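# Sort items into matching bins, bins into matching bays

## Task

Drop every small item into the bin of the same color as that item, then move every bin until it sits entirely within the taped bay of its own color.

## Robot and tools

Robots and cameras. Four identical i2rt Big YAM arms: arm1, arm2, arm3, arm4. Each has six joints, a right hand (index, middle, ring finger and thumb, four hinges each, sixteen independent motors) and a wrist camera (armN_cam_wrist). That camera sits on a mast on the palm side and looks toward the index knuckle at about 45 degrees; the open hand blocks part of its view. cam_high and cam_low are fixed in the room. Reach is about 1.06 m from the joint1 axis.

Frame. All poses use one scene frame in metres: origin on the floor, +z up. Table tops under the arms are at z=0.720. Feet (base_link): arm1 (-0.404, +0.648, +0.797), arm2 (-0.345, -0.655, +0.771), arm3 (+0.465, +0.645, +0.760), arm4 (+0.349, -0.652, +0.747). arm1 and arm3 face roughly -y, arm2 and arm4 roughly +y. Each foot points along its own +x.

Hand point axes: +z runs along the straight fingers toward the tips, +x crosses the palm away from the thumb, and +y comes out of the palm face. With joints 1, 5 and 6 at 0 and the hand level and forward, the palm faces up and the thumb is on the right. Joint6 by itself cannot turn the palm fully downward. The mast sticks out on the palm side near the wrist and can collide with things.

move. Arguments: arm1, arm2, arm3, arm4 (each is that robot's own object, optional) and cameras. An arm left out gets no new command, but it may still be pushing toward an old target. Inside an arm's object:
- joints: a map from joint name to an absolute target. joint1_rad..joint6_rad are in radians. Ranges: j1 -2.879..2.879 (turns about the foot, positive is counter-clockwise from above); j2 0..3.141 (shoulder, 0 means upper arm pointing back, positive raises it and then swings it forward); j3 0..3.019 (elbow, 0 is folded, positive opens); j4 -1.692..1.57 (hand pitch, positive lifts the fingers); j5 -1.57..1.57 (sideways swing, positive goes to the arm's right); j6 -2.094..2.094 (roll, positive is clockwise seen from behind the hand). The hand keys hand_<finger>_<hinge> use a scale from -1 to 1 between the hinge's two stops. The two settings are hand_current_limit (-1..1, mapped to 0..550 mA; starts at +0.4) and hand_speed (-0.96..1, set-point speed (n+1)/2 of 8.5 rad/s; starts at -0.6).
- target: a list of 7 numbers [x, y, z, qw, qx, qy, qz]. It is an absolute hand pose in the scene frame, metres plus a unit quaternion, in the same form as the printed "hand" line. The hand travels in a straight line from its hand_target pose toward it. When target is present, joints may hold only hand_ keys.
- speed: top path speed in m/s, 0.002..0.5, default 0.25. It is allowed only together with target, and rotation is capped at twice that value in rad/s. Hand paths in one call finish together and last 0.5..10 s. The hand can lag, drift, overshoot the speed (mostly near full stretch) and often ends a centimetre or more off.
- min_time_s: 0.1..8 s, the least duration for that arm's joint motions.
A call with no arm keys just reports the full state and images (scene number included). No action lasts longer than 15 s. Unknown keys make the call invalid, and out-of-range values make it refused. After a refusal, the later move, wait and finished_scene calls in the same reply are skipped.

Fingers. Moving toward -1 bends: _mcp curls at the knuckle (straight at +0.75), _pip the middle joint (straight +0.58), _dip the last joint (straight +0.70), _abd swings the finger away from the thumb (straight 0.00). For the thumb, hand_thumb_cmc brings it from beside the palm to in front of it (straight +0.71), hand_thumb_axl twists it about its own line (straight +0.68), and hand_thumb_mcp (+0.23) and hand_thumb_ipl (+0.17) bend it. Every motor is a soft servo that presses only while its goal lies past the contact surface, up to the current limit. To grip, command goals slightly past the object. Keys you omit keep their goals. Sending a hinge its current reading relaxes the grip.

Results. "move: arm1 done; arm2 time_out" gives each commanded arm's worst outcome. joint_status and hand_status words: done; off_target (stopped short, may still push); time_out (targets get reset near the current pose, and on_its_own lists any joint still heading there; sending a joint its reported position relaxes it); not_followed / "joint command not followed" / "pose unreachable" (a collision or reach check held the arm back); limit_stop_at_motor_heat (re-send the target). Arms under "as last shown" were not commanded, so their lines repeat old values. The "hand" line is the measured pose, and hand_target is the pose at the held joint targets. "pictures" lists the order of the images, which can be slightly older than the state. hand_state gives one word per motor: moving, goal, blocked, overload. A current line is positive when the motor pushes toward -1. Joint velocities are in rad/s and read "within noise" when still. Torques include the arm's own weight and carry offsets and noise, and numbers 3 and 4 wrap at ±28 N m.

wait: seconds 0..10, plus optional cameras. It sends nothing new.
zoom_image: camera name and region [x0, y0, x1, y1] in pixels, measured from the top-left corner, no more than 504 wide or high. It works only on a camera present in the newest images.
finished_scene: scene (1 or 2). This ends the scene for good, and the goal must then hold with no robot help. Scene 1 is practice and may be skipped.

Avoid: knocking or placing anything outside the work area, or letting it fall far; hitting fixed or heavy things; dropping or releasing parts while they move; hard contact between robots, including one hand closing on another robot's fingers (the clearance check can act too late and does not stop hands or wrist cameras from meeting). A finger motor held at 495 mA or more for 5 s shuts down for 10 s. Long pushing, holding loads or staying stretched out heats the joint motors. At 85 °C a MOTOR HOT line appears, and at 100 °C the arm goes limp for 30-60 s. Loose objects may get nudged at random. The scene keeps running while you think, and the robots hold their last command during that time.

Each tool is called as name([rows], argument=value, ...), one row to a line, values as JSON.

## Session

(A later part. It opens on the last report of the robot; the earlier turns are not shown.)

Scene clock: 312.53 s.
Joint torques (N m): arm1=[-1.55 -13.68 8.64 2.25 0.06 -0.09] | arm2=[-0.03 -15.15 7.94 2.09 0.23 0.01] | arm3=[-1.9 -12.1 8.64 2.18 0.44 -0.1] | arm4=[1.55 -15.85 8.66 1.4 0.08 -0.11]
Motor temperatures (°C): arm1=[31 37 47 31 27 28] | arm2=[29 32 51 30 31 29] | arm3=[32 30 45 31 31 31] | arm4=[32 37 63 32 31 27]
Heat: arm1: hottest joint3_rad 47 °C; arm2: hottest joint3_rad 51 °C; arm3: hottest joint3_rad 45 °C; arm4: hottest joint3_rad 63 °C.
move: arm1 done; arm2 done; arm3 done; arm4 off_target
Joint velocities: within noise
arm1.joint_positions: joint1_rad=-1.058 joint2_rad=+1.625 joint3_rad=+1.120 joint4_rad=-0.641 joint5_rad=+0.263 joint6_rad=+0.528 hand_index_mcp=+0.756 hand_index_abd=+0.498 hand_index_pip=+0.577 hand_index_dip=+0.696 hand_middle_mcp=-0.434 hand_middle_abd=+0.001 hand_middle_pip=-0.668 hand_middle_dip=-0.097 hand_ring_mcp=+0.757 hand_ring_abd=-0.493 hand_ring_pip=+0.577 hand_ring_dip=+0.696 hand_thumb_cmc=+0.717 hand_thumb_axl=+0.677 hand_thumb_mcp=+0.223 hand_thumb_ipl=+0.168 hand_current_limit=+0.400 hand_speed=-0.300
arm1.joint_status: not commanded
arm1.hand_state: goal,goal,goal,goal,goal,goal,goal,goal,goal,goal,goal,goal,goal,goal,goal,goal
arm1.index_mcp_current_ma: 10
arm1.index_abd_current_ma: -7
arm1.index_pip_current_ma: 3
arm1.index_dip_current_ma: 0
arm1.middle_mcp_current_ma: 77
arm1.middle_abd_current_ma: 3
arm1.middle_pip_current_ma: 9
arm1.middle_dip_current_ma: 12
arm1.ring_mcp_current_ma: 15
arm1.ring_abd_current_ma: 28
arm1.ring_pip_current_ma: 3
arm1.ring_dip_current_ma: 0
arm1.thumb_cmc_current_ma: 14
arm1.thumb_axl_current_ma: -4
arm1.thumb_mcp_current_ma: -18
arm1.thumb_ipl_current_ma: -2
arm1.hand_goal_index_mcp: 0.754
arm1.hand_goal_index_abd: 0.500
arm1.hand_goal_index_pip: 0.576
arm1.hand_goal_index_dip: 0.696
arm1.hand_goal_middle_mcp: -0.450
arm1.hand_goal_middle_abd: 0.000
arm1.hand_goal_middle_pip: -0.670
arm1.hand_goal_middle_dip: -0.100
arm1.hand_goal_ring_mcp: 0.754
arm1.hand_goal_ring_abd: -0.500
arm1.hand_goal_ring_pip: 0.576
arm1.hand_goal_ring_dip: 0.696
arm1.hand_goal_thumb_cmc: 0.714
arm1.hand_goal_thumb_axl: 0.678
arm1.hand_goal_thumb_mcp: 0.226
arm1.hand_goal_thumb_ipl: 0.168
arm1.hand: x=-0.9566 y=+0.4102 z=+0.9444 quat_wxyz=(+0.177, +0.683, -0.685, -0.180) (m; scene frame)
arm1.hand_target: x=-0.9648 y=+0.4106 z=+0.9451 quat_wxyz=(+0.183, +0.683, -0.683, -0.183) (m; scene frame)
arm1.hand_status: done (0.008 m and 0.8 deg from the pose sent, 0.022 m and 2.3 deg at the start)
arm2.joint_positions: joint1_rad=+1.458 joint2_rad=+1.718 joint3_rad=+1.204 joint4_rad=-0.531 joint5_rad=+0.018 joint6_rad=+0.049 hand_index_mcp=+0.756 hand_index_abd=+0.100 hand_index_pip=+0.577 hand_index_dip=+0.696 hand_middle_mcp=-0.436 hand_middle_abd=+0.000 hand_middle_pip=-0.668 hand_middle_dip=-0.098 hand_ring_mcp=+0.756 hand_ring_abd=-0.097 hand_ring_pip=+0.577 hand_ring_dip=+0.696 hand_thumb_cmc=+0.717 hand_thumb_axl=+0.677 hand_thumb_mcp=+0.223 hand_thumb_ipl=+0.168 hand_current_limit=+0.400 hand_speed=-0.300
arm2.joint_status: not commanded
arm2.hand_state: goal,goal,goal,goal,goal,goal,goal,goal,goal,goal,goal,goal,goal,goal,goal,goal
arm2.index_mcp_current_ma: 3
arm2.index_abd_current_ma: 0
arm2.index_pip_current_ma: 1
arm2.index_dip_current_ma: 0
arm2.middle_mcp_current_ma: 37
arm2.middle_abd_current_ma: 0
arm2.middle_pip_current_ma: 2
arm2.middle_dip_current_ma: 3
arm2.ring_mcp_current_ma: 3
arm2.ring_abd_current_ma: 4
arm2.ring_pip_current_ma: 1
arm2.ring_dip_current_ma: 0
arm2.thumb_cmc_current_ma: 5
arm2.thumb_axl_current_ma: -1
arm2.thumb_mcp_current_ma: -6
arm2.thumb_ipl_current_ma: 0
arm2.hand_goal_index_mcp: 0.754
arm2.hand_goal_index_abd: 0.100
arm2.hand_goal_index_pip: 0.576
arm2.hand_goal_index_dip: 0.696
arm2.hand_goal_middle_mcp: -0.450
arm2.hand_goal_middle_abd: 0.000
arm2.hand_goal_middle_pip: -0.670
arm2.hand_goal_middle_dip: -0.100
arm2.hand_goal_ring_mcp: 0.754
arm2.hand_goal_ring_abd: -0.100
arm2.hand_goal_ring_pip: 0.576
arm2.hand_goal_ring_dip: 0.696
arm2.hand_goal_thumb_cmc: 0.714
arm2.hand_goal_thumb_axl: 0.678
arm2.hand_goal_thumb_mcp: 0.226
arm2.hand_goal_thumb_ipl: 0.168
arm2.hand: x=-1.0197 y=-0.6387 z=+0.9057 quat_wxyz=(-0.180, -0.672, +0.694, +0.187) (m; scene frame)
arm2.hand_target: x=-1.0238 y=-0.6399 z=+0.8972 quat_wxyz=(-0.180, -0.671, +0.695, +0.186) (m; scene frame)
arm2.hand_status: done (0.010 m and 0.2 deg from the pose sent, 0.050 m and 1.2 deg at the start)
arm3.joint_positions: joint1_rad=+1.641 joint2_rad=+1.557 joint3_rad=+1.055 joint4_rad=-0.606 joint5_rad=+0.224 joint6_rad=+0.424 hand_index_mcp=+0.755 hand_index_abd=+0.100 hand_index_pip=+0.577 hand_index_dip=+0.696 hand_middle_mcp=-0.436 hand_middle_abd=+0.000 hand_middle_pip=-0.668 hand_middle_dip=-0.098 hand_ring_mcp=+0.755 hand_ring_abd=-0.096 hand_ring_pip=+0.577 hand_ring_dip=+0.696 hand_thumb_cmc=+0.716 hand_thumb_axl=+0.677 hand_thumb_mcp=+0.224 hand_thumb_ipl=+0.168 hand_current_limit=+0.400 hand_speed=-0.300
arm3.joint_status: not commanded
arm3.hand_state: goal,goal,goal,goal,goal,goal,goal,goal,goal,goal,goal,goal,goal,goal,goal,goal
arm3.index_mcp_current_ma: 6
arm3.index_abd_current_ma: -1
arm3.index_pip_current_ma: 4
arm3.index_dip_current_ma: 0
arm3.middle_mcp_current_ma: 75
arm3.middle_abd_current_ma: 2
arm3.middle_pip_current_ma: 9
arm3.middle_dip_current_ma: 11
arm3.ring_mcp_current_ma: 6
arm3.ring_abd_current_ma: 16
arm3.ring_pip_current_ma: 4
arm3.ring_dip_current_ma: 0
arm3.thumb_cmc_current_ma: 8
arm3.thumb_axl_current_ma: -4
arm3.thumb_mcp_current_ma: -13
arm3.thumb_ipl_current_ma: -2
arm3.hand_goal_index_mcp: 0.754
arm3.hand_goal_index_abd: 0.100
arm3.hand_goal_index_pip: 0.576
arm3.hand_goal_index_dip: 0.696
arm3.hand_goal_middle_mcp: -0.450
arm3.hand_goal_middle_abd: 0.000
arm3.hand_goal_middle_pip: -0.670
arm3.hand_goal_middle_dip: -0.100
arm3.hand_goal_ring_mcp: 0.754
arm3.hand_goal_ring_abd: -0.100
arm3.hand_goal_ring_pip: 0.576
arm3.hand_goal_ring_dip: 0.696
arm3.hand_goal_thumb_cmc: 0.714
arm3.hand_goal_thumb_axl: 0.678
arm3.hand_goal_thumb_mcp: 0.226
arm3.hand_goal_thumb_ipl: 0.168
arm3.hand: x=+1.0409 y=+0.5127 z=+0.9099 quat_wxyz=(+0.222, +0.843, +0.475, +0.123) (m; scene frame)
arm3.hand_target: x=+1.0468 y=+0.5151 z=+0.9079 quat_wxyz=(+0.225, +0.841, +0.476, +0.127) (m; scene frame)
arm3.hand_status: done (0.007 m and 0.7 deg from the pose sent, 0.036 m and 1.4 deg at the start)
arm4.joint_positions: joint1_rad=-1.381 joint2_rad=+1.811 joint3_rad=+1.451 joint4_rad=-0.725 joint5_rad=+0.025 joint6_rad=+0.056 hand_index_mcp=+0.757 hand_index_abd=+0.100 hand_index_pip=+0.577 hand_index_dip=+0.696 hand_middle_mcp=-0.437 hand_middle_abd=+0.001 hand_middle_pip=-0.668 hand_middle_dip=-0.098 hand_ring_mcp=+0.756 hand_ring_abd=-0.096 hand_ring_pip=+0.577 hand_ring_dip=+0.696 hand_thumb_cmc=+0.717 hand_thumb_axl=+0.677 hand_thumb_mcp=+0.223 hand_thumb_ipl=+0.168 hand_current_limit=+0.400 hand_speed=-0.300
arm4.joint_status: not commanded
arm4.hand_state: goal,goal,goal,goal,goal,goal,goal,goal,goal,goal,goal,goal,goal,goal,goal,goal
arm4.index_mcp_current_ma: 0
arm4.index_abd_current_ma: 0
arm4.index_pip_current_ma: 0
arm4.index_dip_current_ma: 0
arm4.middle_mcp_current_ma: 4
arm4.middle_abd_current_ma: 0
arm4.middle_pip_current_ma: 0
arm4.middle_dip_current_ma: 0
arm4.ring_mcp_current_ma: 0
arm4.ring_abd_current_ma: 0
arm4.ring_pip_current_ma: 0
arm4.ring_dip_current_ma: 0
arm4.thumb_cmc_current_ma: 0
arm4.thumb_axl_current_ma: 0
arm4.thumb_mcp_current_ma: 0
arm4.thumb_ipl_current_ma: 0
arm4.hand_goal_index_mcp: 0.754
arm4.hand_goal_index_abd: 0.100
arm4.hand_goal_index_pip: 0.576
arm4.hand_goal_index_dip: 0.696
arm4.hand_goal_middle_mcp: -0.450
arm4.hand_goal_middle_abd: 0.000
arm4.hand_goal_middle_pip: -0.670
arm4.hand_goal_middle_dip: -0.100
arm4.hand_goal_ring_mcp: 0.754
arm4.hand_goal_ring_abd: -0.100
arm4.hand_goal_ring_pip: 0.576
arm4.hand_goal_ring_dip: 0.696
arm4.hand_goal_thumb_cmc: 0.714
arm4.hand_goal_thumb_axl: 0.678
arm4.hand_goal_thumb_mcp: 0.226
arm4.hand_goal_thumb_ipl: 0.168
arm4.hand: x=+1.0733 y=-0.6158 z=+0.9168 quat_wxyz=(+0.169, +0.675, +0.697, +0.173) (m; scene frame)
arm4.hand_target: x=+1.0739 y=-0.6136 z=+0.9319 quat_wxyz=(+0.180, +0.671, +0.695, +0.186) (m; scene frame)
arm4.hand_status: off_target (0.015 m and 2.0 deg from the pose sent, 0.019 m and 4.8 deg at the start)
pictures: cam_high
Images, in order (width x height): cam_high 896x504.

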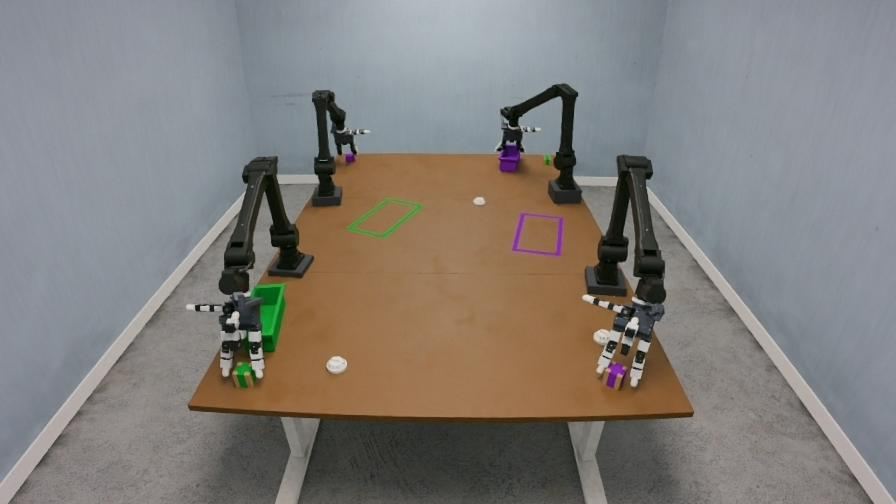

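move(arm1={"target": [-0.965, 0.400, 0.925, -0.183, -0.683, 0.683, 0.183], "speed": 0.15}, arm2={"target": [-1.024, -0.640, 0.880, -0.1798, -0.671, 0.6948, 0.1862], "speed": 0.1}, arm3={"target": [1.043, 0.517, 0.885, 0.2253, 0.8407, 0.4756, 0.1274], "speed": 0.1}, arm4={"target": [1.068, -0.6136, 0.892, 0.1798, 0.671, 0.6948, 0.1862], "speed": 0.1})

move(arm1={"joints": {"hand_index_abd": -0.1, "hand_ring_abd": 0.1, "hand_speed": -0.7, "hand_current_limit": 0.75}}, arm2={"joints": {"hand_index_abd": -0.3, "hand_ring_abd": 0.3, "hand_speed": -0.4}}, arm3={"joints": {"hand_index_abd": -0.3, "hand_ring_abd": 0.3, "hand_speed": -0.4}}, arm4={"joints": {"hand_index_abd": -0.3, "hand_ring_abd": 0.3, "hand_speed": -0.4}}, cameras=["cam_high", "arm1_cam_wrist"])

zoom_image(camera="cam_high", region=[470, 110, 570, 190])

Scene clock: 334.00 s.
Joint torques (N m): arm1=[0.15 -13.04 8.24 2.33 0.15 0.11] | arm2=[-0.21 -15.09 7.5 2.15 0.25 0.05] | arm3=[-1.73 -12.22 8.29 2.13 0.42 -0.05] | arm4=[1.73 -13.92 8.38 1.43 0.11 -0.1]
Motor temperatures (°C): arm1=[31 36 48 31 27 28] | arm2=[29 33 51 30 31 29] | arm3=[32 30 44 31 31 30] | arm4=[32 37 59 32 31 27]
Heat: arm1: hottest joint3_rad 48 °C; arm2: hottest joint3_rad 51 °C; arm3: hottest joint3_rad 44 °C; arm4: hottest joint3_rad 59 °C.
move: arm1 off_target; arm2 off_target; arm3 done; arm4 done
Joint velocities: within noise
arm1.joint_positions: joint1_rad=-1.058 joint2_rad=+1.654 joint3_rad=+1.117 joint4_rad=-0.599 joint5_rad=+0.268 joint6_rad=+0.528 hand_index_mcp=+0.756 hand_index_abd=+0.514 hand_index_pip=+0.577 hand_index_dip=+0.696 hand_middle_mcp=-0.434 hand_middle_abd=+0.001 hand_middle_pip=-0.668 hand_middle_dip=-0.097 hand_ring_mcp=+0.756 hand_ring_abd=-0.503 hand_ring_pip=+0.577 hand_ring_dip=+0.696 hand_thumb_cmc=+0.717 hand_thumb_axl=+0.677 hand_thumb_mcp=+0.223 hand_thumb_ipl=+0.168 hand_current_limit=+0.400 hand_speed=-0.300
arm1.joint_status: not commanded
arm1.hand_state: goal,goal,goal,goal,goal,goal,goal,goal,goal,goal,goal,goal,goal,goal,goal,goal
arm1.index_mcp_current_ma: 11
arm1.index_abd_current_ma: 55
arm1.index_pip_current_ma: 3
arm1.index_dip_current_ma: 0
arm1.middle_mcp_current_ma: 77
arm1.middle_abd_current_ma: 3
arm1.middle_pip_current_ma: 8
arm1.middle_dip_current_ma: 12
arm1.ring_mcp_current_ma: 11
arm1.ring_abd_current_ma: -13
arm1.ring_pip_current_ma: 3
arm1.ring_dip_current_ma: 0
arm1.thumb_cmc_current_ma: 14
arm1.thumb_axl_current_ma: -4
arm1.thumb_mcp_current_ma: -18
arm1.thumb_ipl_current_ma: -2
arm1.hand_goal_index_mcp: 0.754
arm1.hand_goal_index_abd: 0.500
arm1.hand_goal_index_pip: 0.576
arm1.hand_goal_index_dip: 0.696
arm1.hand_goal_middle_mcp: -0.450
arm1.hand_goal_middle_abd: 0.000
arm1.hand_goal_middle_pip: -0.670
arm1.hand_goal_middle_dip: -0.100
arm1.hand_goal_ring_mcp: 0.754
arm1.hand_goal_ring_abd: -0.500
arm1.hand_goal_ring_pip: 0.576
arm1.hand_goal_ring_dip: 0.696
arm1.hand_goal_thumb_cmc: 0.714
arm1.hand_goal_thumb_axl: 0.678
arm1.hand_goal_thumb_mcp: 0.226
arm1.hand_goal_thumb_ipl: 0.168
arm1.hand: x=-0.9623 y=+0.4076 z=+0.9329 quat_wxyz=(+0.181, +0.681, -0.685, -0.184) (m; scene frame)
arm1.hand_target: x=-0.9647 y=+0.4001 z=+0.9252 quat_wxyz=(+0.183, +0.683, -0.683, -0.183) (m; scene frame)
arm1.hand_status: off_target (0.011 m and 0.4 deg from the pose sent, 0.023 m and 0.8 deg at the start)
arm2.joint_positions: joint1_rad=+1.458 joint2_rad=+1.736 joint3_rad=+1.190 joint4_rad=-0.489 joint5_rad=+0.018 joint6_rad=+0.049 hand_index_mcp=+0.756 hand_index_abd=+0.100 hand_index_pip=+0.577 hand_index_dip=+0.696 hand_middle_mcp=-0.436 hand_middle_abd=+0.000 hand_middle_pip=-0.668 hand_middle_dip=-0.098 hand_ring_mcp=+0.756 hand_ring_abd=-0.097 hand_ring_pip=+0.577 hand_ring_dip=+0.696 hand_thumb_cmc=+0.717 hand_thumb_axl=+0.677 hand_thumb_mcp=+0.223 hand_thumb_ipl=+0.168 hand_current_limit=+0.400 hand_speed=-0.300
arm2.joint_status: not commanded
arm2.hand_state: goal,goal,goal,goal,goal,goal,goal,goal,goal,goal,goal,goal,goal,goal,goal,goal
arm2.index_mcp_current_ma: 3
arm2.index_abd_current_ma: 0
arm2.index_pip_current_ma: 1
arm2.index_dip_current_ma: 0
arm2.middle_mcp_current_ma: 37
arm2.middle_abd_current_ma: 0
arm2.middle_pip_current_ma: 2
arm2.middle_dip_current_ma: 3
arm2.ring_mcp_current_ma: 3
arm2.ring_abd_current_ma: 4
arm2.ring_pip_current_ma: 1
arm2.ring_dip_current_ma: 0
arm2.thumb_cmc_current_ma: 5
arm2.thumb_axl_current_ma: -1
arm2.thumb_mcp_current_ma: -6
arm2.thumb_ipl_current_ma: 0
arm2.hand_goal_index_mcp: 0.754
arm2.hand_goal_index_abd: 0.100
arm2.hand_goal_index_pip: 0.576
arm2.hand_goal_index_dip: 0.696
arm2.hand_goal_middle_mcp: -0.450
arm2.hand_goal_middle_abd: 0.000
arm2.hand_goal_middle_pip: -0.670
arm2.hand_goal_middle_dip: -0.100
arm2.hand_goal_ring_mcp: 0.754
arm2.hand_goal_ring_abd: -0.100
arm2.hand_goal_ring_pip: 0.576
arm2.hand_goal_ring_dip: 0.696
arm2.hand_goal_thumb_cmc: 0.714
arm2.hand_goal_thumb_axl: 0.678
arm2.hand_goal_thumb_mcp: 0.226
arm2.hand_goal_thumb_ipl: 0.168
arm2.hand: x=-1.0218 y=-0.6386 z=+0.8954 quat_wxyz=(-0.184, -0.671, +0.693, +0.190) (m; scene frame)
arm2.hand_target: x=-1.0234 y=-0.6399 z=+0.8801 quat_wxyz=(-0.180, -0.671, +0.695, +0.186) (m; scene frame)
arm2.hand_status: off_target (0.016 m and 0.7 deg from the pose sent, 0.026 m and 0.2 deg at the start)
arm3.joint_positions: joint1_rad=+1.643 joint2_rad=+1.579 joint3_rad=+1.014 joint4_rad=-0.541 joint5_rad=+0.226 joint6_rad=+0.424 hand_index_mcp=+0.755 hand_index_abd=+0.100 hand_index_pip=+0.577 hand_index_dip=+0.696 hand_middle_mcp=-0.436 hand_middle_abd=+0.000 hand_middle_pip=-0.668 hand_middle_dip=-0.098 hand_ring_mcp=+0.755 hand_ring_abd=-0.096 hand_ring_pip=+0.577 hand_ring_dip=+0.696 hand_thumb_cmc=+0.716 hand_thumb_axl=+0.677 hand_thumb_mcp=+0.224 hand_thumb_ipl=+0.168 hand_current_limit=+0.400 hand_speed=-0.300
arm3.joint_status: not commanded
arm3.hand_state: goal,goal,goal,goal,goal,goal,goal,goal,goal,goal,goal,goal,goal,goal,goal,goal
arm3.index_mcp_current_ma: 7
arm3.index_abd_current_ma: -1
arm3.index_pip_current_ma: 4
arm3.index_dip_current_ma: 0
arm3.middle_mcp_current_ma: 75
arm3.middle_abd_current_ma: 2
arm3.middle_pip_current_ma: 9
arm3.middle_dip_current_ma: 11
arm3.ring_mcp_current_ma: 6
arm3.ring_abd_current_ma: 16
arm3.ring_pip_current_ma: 4
arm3.ring_dip_current_ma: 0
arm3.thumb_cmc_current_ma: 8
arm3.thumb_axl_current_ma: -4
arm3.thumb_mcp_current_ma: -13
arm3.thumb_ipl_current_ma: -2
arm3.hand_goal_index_mcp: 0.754
arm3.hand_goal_index_abd: 0.100
arm3.hand_goal_index_pip: 0.576
arm3.hand_goal_index_dip: 0.696
arm3.hand_goal_middle_mcp: -0.450
arm3.hand_goal_middle_abd: 0.000
arm3.hand_goal_middle_pip: -0.670
arm3.hand_goal_middle_dip: -0.100
arm3.hand_goal_ring_mcp: 0.754
arm3.hand_goal_ring_abd: -0.100
arm3.hand_goal_ring_pip: 0.576
arm3.hand_goal_ring_dip: 0.696
arm3.hand_goal_thumb_cmc: 0.714
arm3.hand_goal_thumb_axl: 0.678
arm3.hand_goal_thumb_mcp: 0.226
arm3.hand_goal_thumb_ipl: 0.168
arm3.hand: x=+1.0376 y=+0.5139 z=+0.8884 quat_wxyz=(+0.223, +0.842, +0.475, +0.124) (m; scene frame)
arm3.hand_target: x=+1.0428 y=+0.5171 z=+0.8850 quat_wxyz=(+0.225, +0.841, +0.476, +0.127) (m; scene frame)
arm3.hand_status: done (0.007 m and 0.5 deg from the pose sent, 0.025 m and 0.7 deg at the start)
arm4.joint_positions: joint1_rad=-1.381 joint2_rad=+1.811 joint3_rad=+1.375 joint4_rad=-0.623 joint5_rad=+0.025 joint6_rad=+0.056 hand_index_mcp=+0.757 hand_index_abd=+0.100 hand_index_pip=+0.577 hand_index_dip=+0.696 hand_middle_mcp=-0.437 hand_middle_abd=+0.001 hand_middle_pip=-0.668 hand_middle_dip=-0.098 hand_ring_mcp=+0.756 hand_ring_abd=-0.096 hand_ring_pip=+0.577 hand_ring_dip=+0.696 hand_thumb_cmc=+0.717 hand_thumb_axl=+0.677 hand_thumb_mcp=+0.223 hand_thumb_ipl=+0.168 hand_current_limit=+0.400 hand_speed=-0.300
arm4.joint_status: not commanded
arm4.hand_state: goal,goal,goal,goal,goal,goal,goal,goal,goal,goal,goal,goal,goal,goal,goal,goal
arm4.index_mcp_current_ma: 0
arm4.index_abd_current_ma: 0
arm4.index_pip_current_ma: 0
arm4.index_dip_current_ma: 0
arm4.middle_mcp_current_ma: 4
arm4.middle_abd_current_ma: 0
arm4.middle_pip_current_ma: 0
arm4.middle_dip_current_ma: 0
arm4.ring_mcp_current_ma: 0
arm4.ring_abd_current_ma: 0
arm4.ring_pip_current_ma: 0
arm4.ring_dip_current_ma: 0
arm4.thumb_cmc_current_ma: 0
arm4.thumb_axl_current_ma: 0
arm4.thumb_mcp_current_ma: 0
arm4.thumb_ipl_current_ma: 0
arm4.hand_goal_index_mcp: 0.754
arm4.hand_goal_index_abd: 0.100
arm4.hand_goal_index_pip: 0.576
arm4.hand_goal_index_dip: 0.696
arm4.hand_goal_middle_mcp: -0.450
arm4.hand_goal_middle_abd: 0.000
arm4.hand_goal_middle_pip: -0.670
arm4.hand_goal_middle_dip: -0.100
arm4.hand_goal_ring_mcp: 0.754
arm4.hand_goal_ring_abd: -0.100
arm4.hand_goal_ring_pip: 0.576
arm4.hand_goal_ring_dip: 0.696
arm4.hand_goal_thumb_cmc: 0.714
arm4.hand_goal_thumb_axl: 0.678
arm4.hand_goal_thumb_mcp: 0.226
arm4.hand_goal_thumb_ipl: 0.168
arm4.hand: x=+1.0667 y=-0.6166 z=+0.8950 quat_wxyz=(+0.177, +0.673, +0.694, +0.183) (m; scene frame)
arm4.hand_target: x=+1.0679 y=-0.6137 z=+0.8921 quat_wxyz=(+0.180, +0.671, +0.695, +0.186) (m; scene frame)
arm4.hand_status: done (0.004 m and 0.6 deg from the pose sent, 0.026 m and 2.0 deg at the start)
pictures: none

Scene clock: 334.77 s.
Joint torques (N m): arm1=[0.15 -13.04 8.25 1.94 0.13 0.11] | arm2=[0.38 -14.92 7.47 1.99 0.23 0.05] | arm3=[-1.79 -12.16 8.24 2.09 0.39 -0.07] | arm4=[1.73 -13.8 8.39 1.43 0.11 -0.1]
Motor temperatures (°C): arm1=[31 36 48 31 27 28] | arm2=[29 33 50 30 31 29] | arm3=[32 30 44 31 31 30] | arm4=[32 37 59 32 31 27]
Heat: arm1: hottest joint3_rad 48 °C; arm2: hottest joint3_rad 50 °C; arm3: hottest joint3_rad 44 °C; arm4: hottest joint3_rad 59 °C.
move: arm1 off_target; arm2 off_target; arm3 off_target; arm4 off_target
Joint velocities: within noise
arm1.joint_positions: joint1_rad=-1.058 joint2_rad=+1.654 joint3_rad=+1.117 joint4_rad=-0.590 joint5_rad=+0.269 joint6_rad=+0.528 hand_index_mcp=+0.752 hand_index_abd=+0.502 hand_index_pip=+0.573 hand_index_dip=+0.696 hand_middle_mcp=-0.434 hand_middle_abd=+0.001 hand_middle_pip=-0.668 hand_middle_dip=-0.097 hand_ring_mcp=+0.756 hand_ring_abd=-0.431 hand_ring_pip=+0.574 hand_ring_dip=+0.696 hand_thumb_cmc=+0.717 hand_thumb_axl=+0.677 hand_thumb_mcp=+0.223 hand_thumb_ipl=+0.168 hand_current_limit=+0.750 hand_speed=-0.700
arm1.joint_status: hand_index_abd off_target (ended at +0.502, target -0.100); hand_ring_abd off_target (ended at -0.431, target +0.100); the others done
arm1.hand_state: goal,blocked,goal,goal,goal,goal,goal,goal,goal,blocked,goal,goal,goal,goal,goal,goal
arm1.index_mcp_current_ma: -10
arm1.index_abd_current_ma: 481
arm1.index_pip_current_ma: -15
arm1.index_dip_current_ma: -1
arm1.middle_mcp_current_ma: 77
arm1.middle_abd_current_ma: 3
arm1.middle_pip_current_ma: 8
arm1.middle_dip_current_ma: 12
arm1.ring_mcp_current_ma: 11
arm1.ring_abd_current_ma: -481
arm1.ring_pip_current_ma: -7
arm1.ring_dip_current_ma: 0
arm1.thumb_cmc_current_ma: 14
arm1.thumb_axl_current_ma: -4
arm1.thumb_mcp_current_ma: -18
arm1.thumb_ipl_current_ma: -2
arm1.hand_goal_index_mcp: 0.754
arm1.hand_goal_index_abd: -0.100
arm1.hand_goal_index_pip: 0.576
arm1.hand_goal_index_dip: 0.696
arm1.hand_goal_middle_mcp: -0.450
arm1.hand_goal_middle_abd: 0.000
arm1.hand_goal_middle_pip: -0.670
arm1.hand_goal_middle_dip: -0.100
arm1.hand_goal_ring_mcp: 0.754
arm1.hand_goal_ring_abd: 0.100
arm1.hand_goal_ring_pip: 0.576
arm1.hand_goal_ring_dip: 0.696
arm1.hand_goal_thumb_cmc: 0.714
arm1.hand_goal_thumb_axl: 0.678
arm1.hand_goal_thumb_mcp: 0.226
arm1.hand_goal_thumb_ipl: 0.168
arm1.hand: x=-0.9636 y=+0.4065 z=+0.9344 quat_wxyz=(+0.185, +0.680, -0.685, -0.185) (m; scene frame)
arm1.hand_target: x=-0.9647 y=+0.4000 z=+0.9252 quat_wxyz=(+0.183, +0.683, -0.683, -0.183) (m; scene frame)
arm1.hand_status: not commanded
arm2.joint_positions: joint1_rad=+1.458 joint2_rad=+1.736 joint3_rad=+1.190 joint4_rad=-0.489 joint5_rad=+0.018 joint6_rad=+0.049 hand_index_mcp=+0.757 hand_index_abd=-0.131 hand_index_pip=+0.577 hand_index_dip=+0.696 hand_middle_mcp=-0.436 hand_middle_abd=+0.000 hand_middle_pip=-0.668 hand_middle_dip=-0.098 hand_ring_mcp=+0.757 hand_ring_abd=+0.135 hand_ring_pip=+0.577 hand_ring_dip=+0.696 hand_thumb_cmc=+0.717 hand_thumb_axl=+0.677 hand_thumb_mcp=+0.223 hand_thumb_ipl=+0.168 hand_current_limit=+0.400 hand_speed=-0.400
arm2.joint_status: hand_index_abd off_target (ended at -0.131, target -0.300); hand_ring_abd off_target (ended at +0.135, target +0.300); the others done
arm2.hand_state: goal,blocked,goal,goal,goal,goal,goal,goal,goal,blocked,goal,goal,goal,goal,goal,goal
arm2.index_mcp_current_ma: 5
arm2.index_abd_current_ma: 385
arm2.index_pip_current_ma: 1
arm2.index_dip_current_ma: 0
arm2.middle_mcp_current_ma: 37
arm2.middle_abd_current_ma: 0
arm2.middle_pip_current_ma: 2
arm2.middle_dip_current_ma: 3
arm2.ring_mcp_current_ma: 5
arm2.ring_abd_current_ma: -385
arm2.ring_pip_current_ma: 1
arm2.ring_dip_current_ma: 0
arm2.thumb_cmc_current_ma: 5
arm2.thumb_axl_current_ma: -1
arm2.thumb_mcp_current_ma: -6
arm2.thumb_ipl_current_ma: 0
arm2.hand_goal_index_mcp: 0.754
arm2.hand_goal_index_abd: -0.300
arm2.hand_goal_index_pip: 0.576
arm2.hand_goal_index_dip: 0.696
arm2.hand_goal_middle_mcp: -0.450
arm2.hand_goal_middle_abd: 0.000
arm2.hand_goal_middle_pip: -0.670
arm2.hand_goal_middle_dip: -0.100
arm2.hand_goal_ring_mcp: 0.754
arm2.hand_goal_ring_abd: 0.300
arm2.hand_goal_ring_pip: 0.576
arm2.hand_goal_ring_dip: 0.696
arm2.hand_goal_thumb_cmc: 0.714
arm2.hand_goal_thumb_axl: 0.678
arm2.hand_goal_thumb_mcp: 0.226
arm2.hand_goal_thumb_ipl: 0.168
arm2.hand: x=-1.0219 y=-0.6386 z=+0.8955 quat_wxyz=(-0.184, -0.671, +0.693, +0.191) (m; scene frame)
arm2.hand_target: x=-1.0235 y=-0.6399 z=+0.8801 quat_wxyz=(-0.180, -0.671, +0.695, +0.186) (m; scene frame)
arm2.hand_status: not commanded
arm3.joint_positions: joint1_rad=+1.643 joint2_rad=+1.579 joint3_rad=+1.014 joint4_rad=-0.540 joint5_rad=+0.227 joint6_rad=+0.424 hand_index_mcp=+0.752 hand_index_abd=-0.044 hand_index_pip=+0.575 hand_index_dip=+0.696 hand_middle_mcp=-0.436 hand_middle_abd=+0.000 hand_middle_pip=-0.668 hand_middle_dip=-0.098 hand_ring_mcp=+0.760 hand_ring_abd=+0.043 hand_ring_pip=+0.578 hand_ring_dip=+0.696 hand_thumb_cmc=+0.716 hand_thumb_axl=+0.677 hand_thumb_mcp=+0.224 hand_thumb_ipl=+0.168 hand_current_limit=+0.400 hand_speed=-0.400
arm3.joint_status: hand_index_abd off_target (ended at -0.044, target -0.300); hand_ring_abd off_target (ended at +0.043, target +0.300); the others done
arm3.hand_state: goal,blocked,goal,goal,goal,goal,goal,goal,goal,blocked,goal,goal,goal,goal,goal,goal
arm3.index_mcp_current_ma: -10
arm3.index_abd_current_ma: 385
arm3.index_pip_current_ma: -4
arm3.index_dip_current_ma: 0
arm3.middle_mcp_current_ma: 75
arm3.middle_abd_current_ma: 2
arm3.middle_pip_current_ma: 9
arm3.middle_dip_current_ma: 11
arm3.ring_mcp_current_ma: 33
arm3.ring_abd_current_ma: -385
arm3.ring_pip_current_ma: 10
arm3.ring_dip_current_ma: 0
arm3.thumb_cmc_current_ma: 8
arm3.thumb_axl_current_ma: -4
arm3.thumb_mcp_current_ma: -13
arm3.thumb_ipl_current_ma: -2
arm3.hand_goal_index_mcp: 0.754
arm3.hand_goal_index_abd: -0.300
arm3.hand_goal_index_pip: 0.576
arm3.hand_goal_index_dip: 0.696
arm3.hand_goal_middle_mcp: -0.450
arm3.hand_goal_middle_abd: 0.000
arm3.hand_goal_middle_pip: -0.670
arm3.hand_goal_middle_dip: -0.100
arm3.hand_goal_ring_mcp: 0.754
arm3.hand_goal_ring_abd: 0.300
arm3.hand_goal_ring_pip: 0.576
arm3.hand_goal_ring_dip: 0.696
arm3.hand_goal_thumb_cmc: 0.714
arm3.hand_goal_thumb_axl: 0.678
arm3.hand_goal_thumb_mcp: 0.226
arm3.hand_goal_thumb_ipl: 0.168
arm3.hand: x=+1.0376 y=+0.5137 z=+0.8886 quat_wxyz=(+0.223, +0.842, +0.475, +0.124) (m; scene frame)
arm3.hand_target: x=+1.0428 y=+0.5171 z=+0.8850 quat_wxyz=(+0.225, +0.841, +0.476, +0.127) (m; scene frame)
arm3.hand_status: not commanded
arm4.joint_positions: joint1_rad=-1.381 joint2_rad=+1.811 joint3_rad=+1.375 joint4_rad=-0.623 joint5_rad=+0.024 joint6_rad=+0.056 hand_index_mcp=+0.758 hand_index_abd=-0.047 hand_index_pip=+0.577 hand_index_dip=+0.696 hand_middle_mcp=-0.437 hand_middle_abd=+0.001 hand_middle_pip=-0.668 hand_middle_dip=-0.098 hand_ring_mcp=+0.756 hand_ring_abd=+0.046 hand_ring_pip=+0.577 hand_ring_dip=+0.696 hand_thumb_cmc=+0.717 hand_thumb_axl=+0.677 hand_thumb_mcp=+0.223 hand_thumb_ipl=+0.168 hand_current_limit=+0.400 hand_speed=-0.400
arm4.joint_status: hand_index_abd off_target (ended at -0.047, target -0.300); hand_ring_abd off_target (ended at +0.046, target +0.300); the others done
arm4.hand_state: goal,blocked,goal,goal,goal,goal,goal,goal,goal,blocked,goal,goal,goal,goal,goal,goal
arm4.index_mcp_current_ma: 0
arm4.index_abd_current_ma: 385
arm4.index_pip_current_ma: 0
arm4.index_dip_current_ma: 0
arm4.middle_mcp_current_ma: 4
arm4.middle_abd_current_ma: 0
arm4.middle_pip_current_ma: 0
arm4.middle_dip_current_ma: 0
arm4.ring_mcp_current_ma: 0
arm4.ring_abd_current_ma: -385
arm4.ring_pip_current_ma: 0
arm4.ring_dip_current_ma: 0
arm4.thumb_cmc_current_ma: 0
arm4.thumb_axl_current_ma: 0
arm4.thumb_mcp_current_ma: 0
arm4.thumb_ipl_current_ma: 0
arm4.hand_goal_index_mcp: 0.754
arm4.hand_goal_index_abd: -0.300
arm4.hand_goal_index_pip: 0.576
arm4.hand_goal_index_dip: 0.696
arm4.hand_goal_middle_mcp: -0.450
arm4.hand_goal_middle_abd: 0.000
arm4.hand_goal_middle_pip: -0.670
arm4.hand_goal_middle_dip: -0.100
arm4.hand_goal_ring_mcp: 0.754
arm4.hand_goal_ring_abd: 0.300
arm4.hand_goal_ring_pip: 0.576
arm4.hand_goal_ring_dip: 0.696
arm4.hand_goal_thumb_cmc: 0.714
arm4.hand_goal_thumb_axl: 0.678
arm4.hand_goal_thumb_mcp: 0.226
arm4.hand_goal_thumb_ipl: 0.168
arm4.hand: x=+1.0668 y=-0.6165 z=+0.8951 quat_wxyz=(+0.177, +0.673, +0.694, +0.183) (m; scene frame)
arm4.hand_target: x=+1.0679 y=-0.6136 z=+0.8921 quat_wxyz=(+0.180, +0.671, +0.695, +0.186) (m; scene frame)
arm4.hand_status: not commanded
pictures: arm1_cam_wrist, cam_high
Images, in order (width x height): arm1_cam_wrist 896x504, cam_high 896x504.

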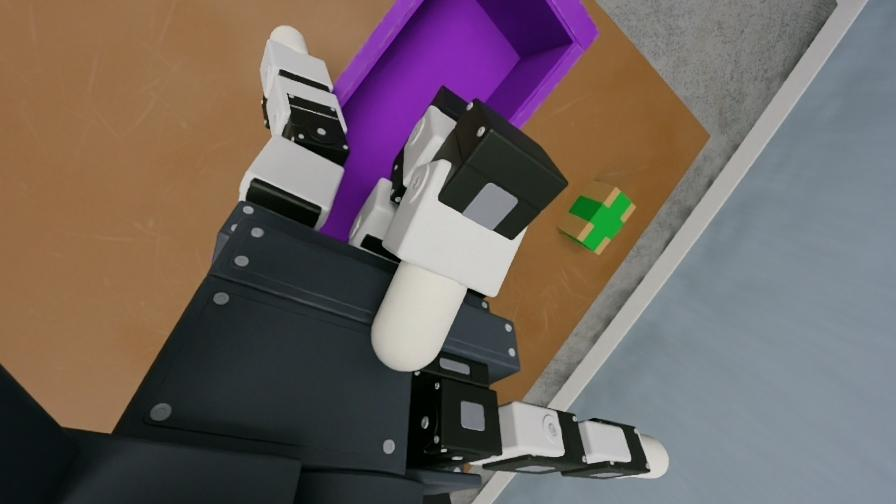

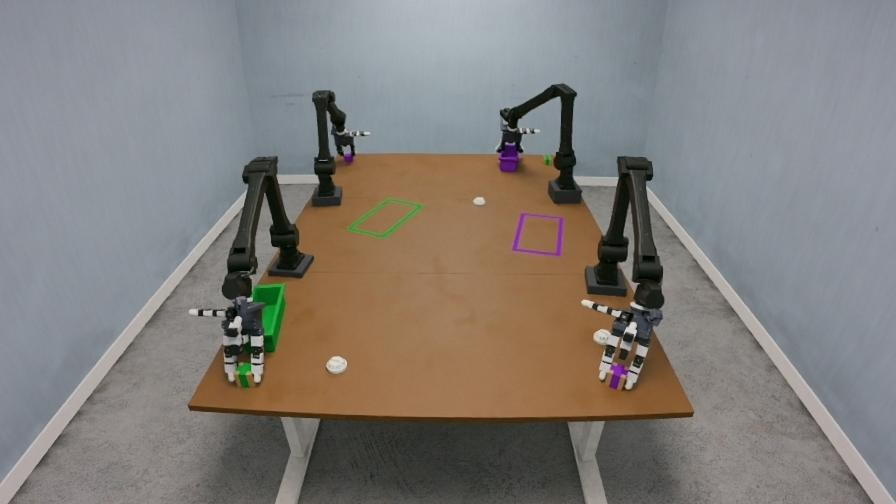

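Scaled by 5.040 from the camera's 896x504 image, which has a finer 1280x720 frame.

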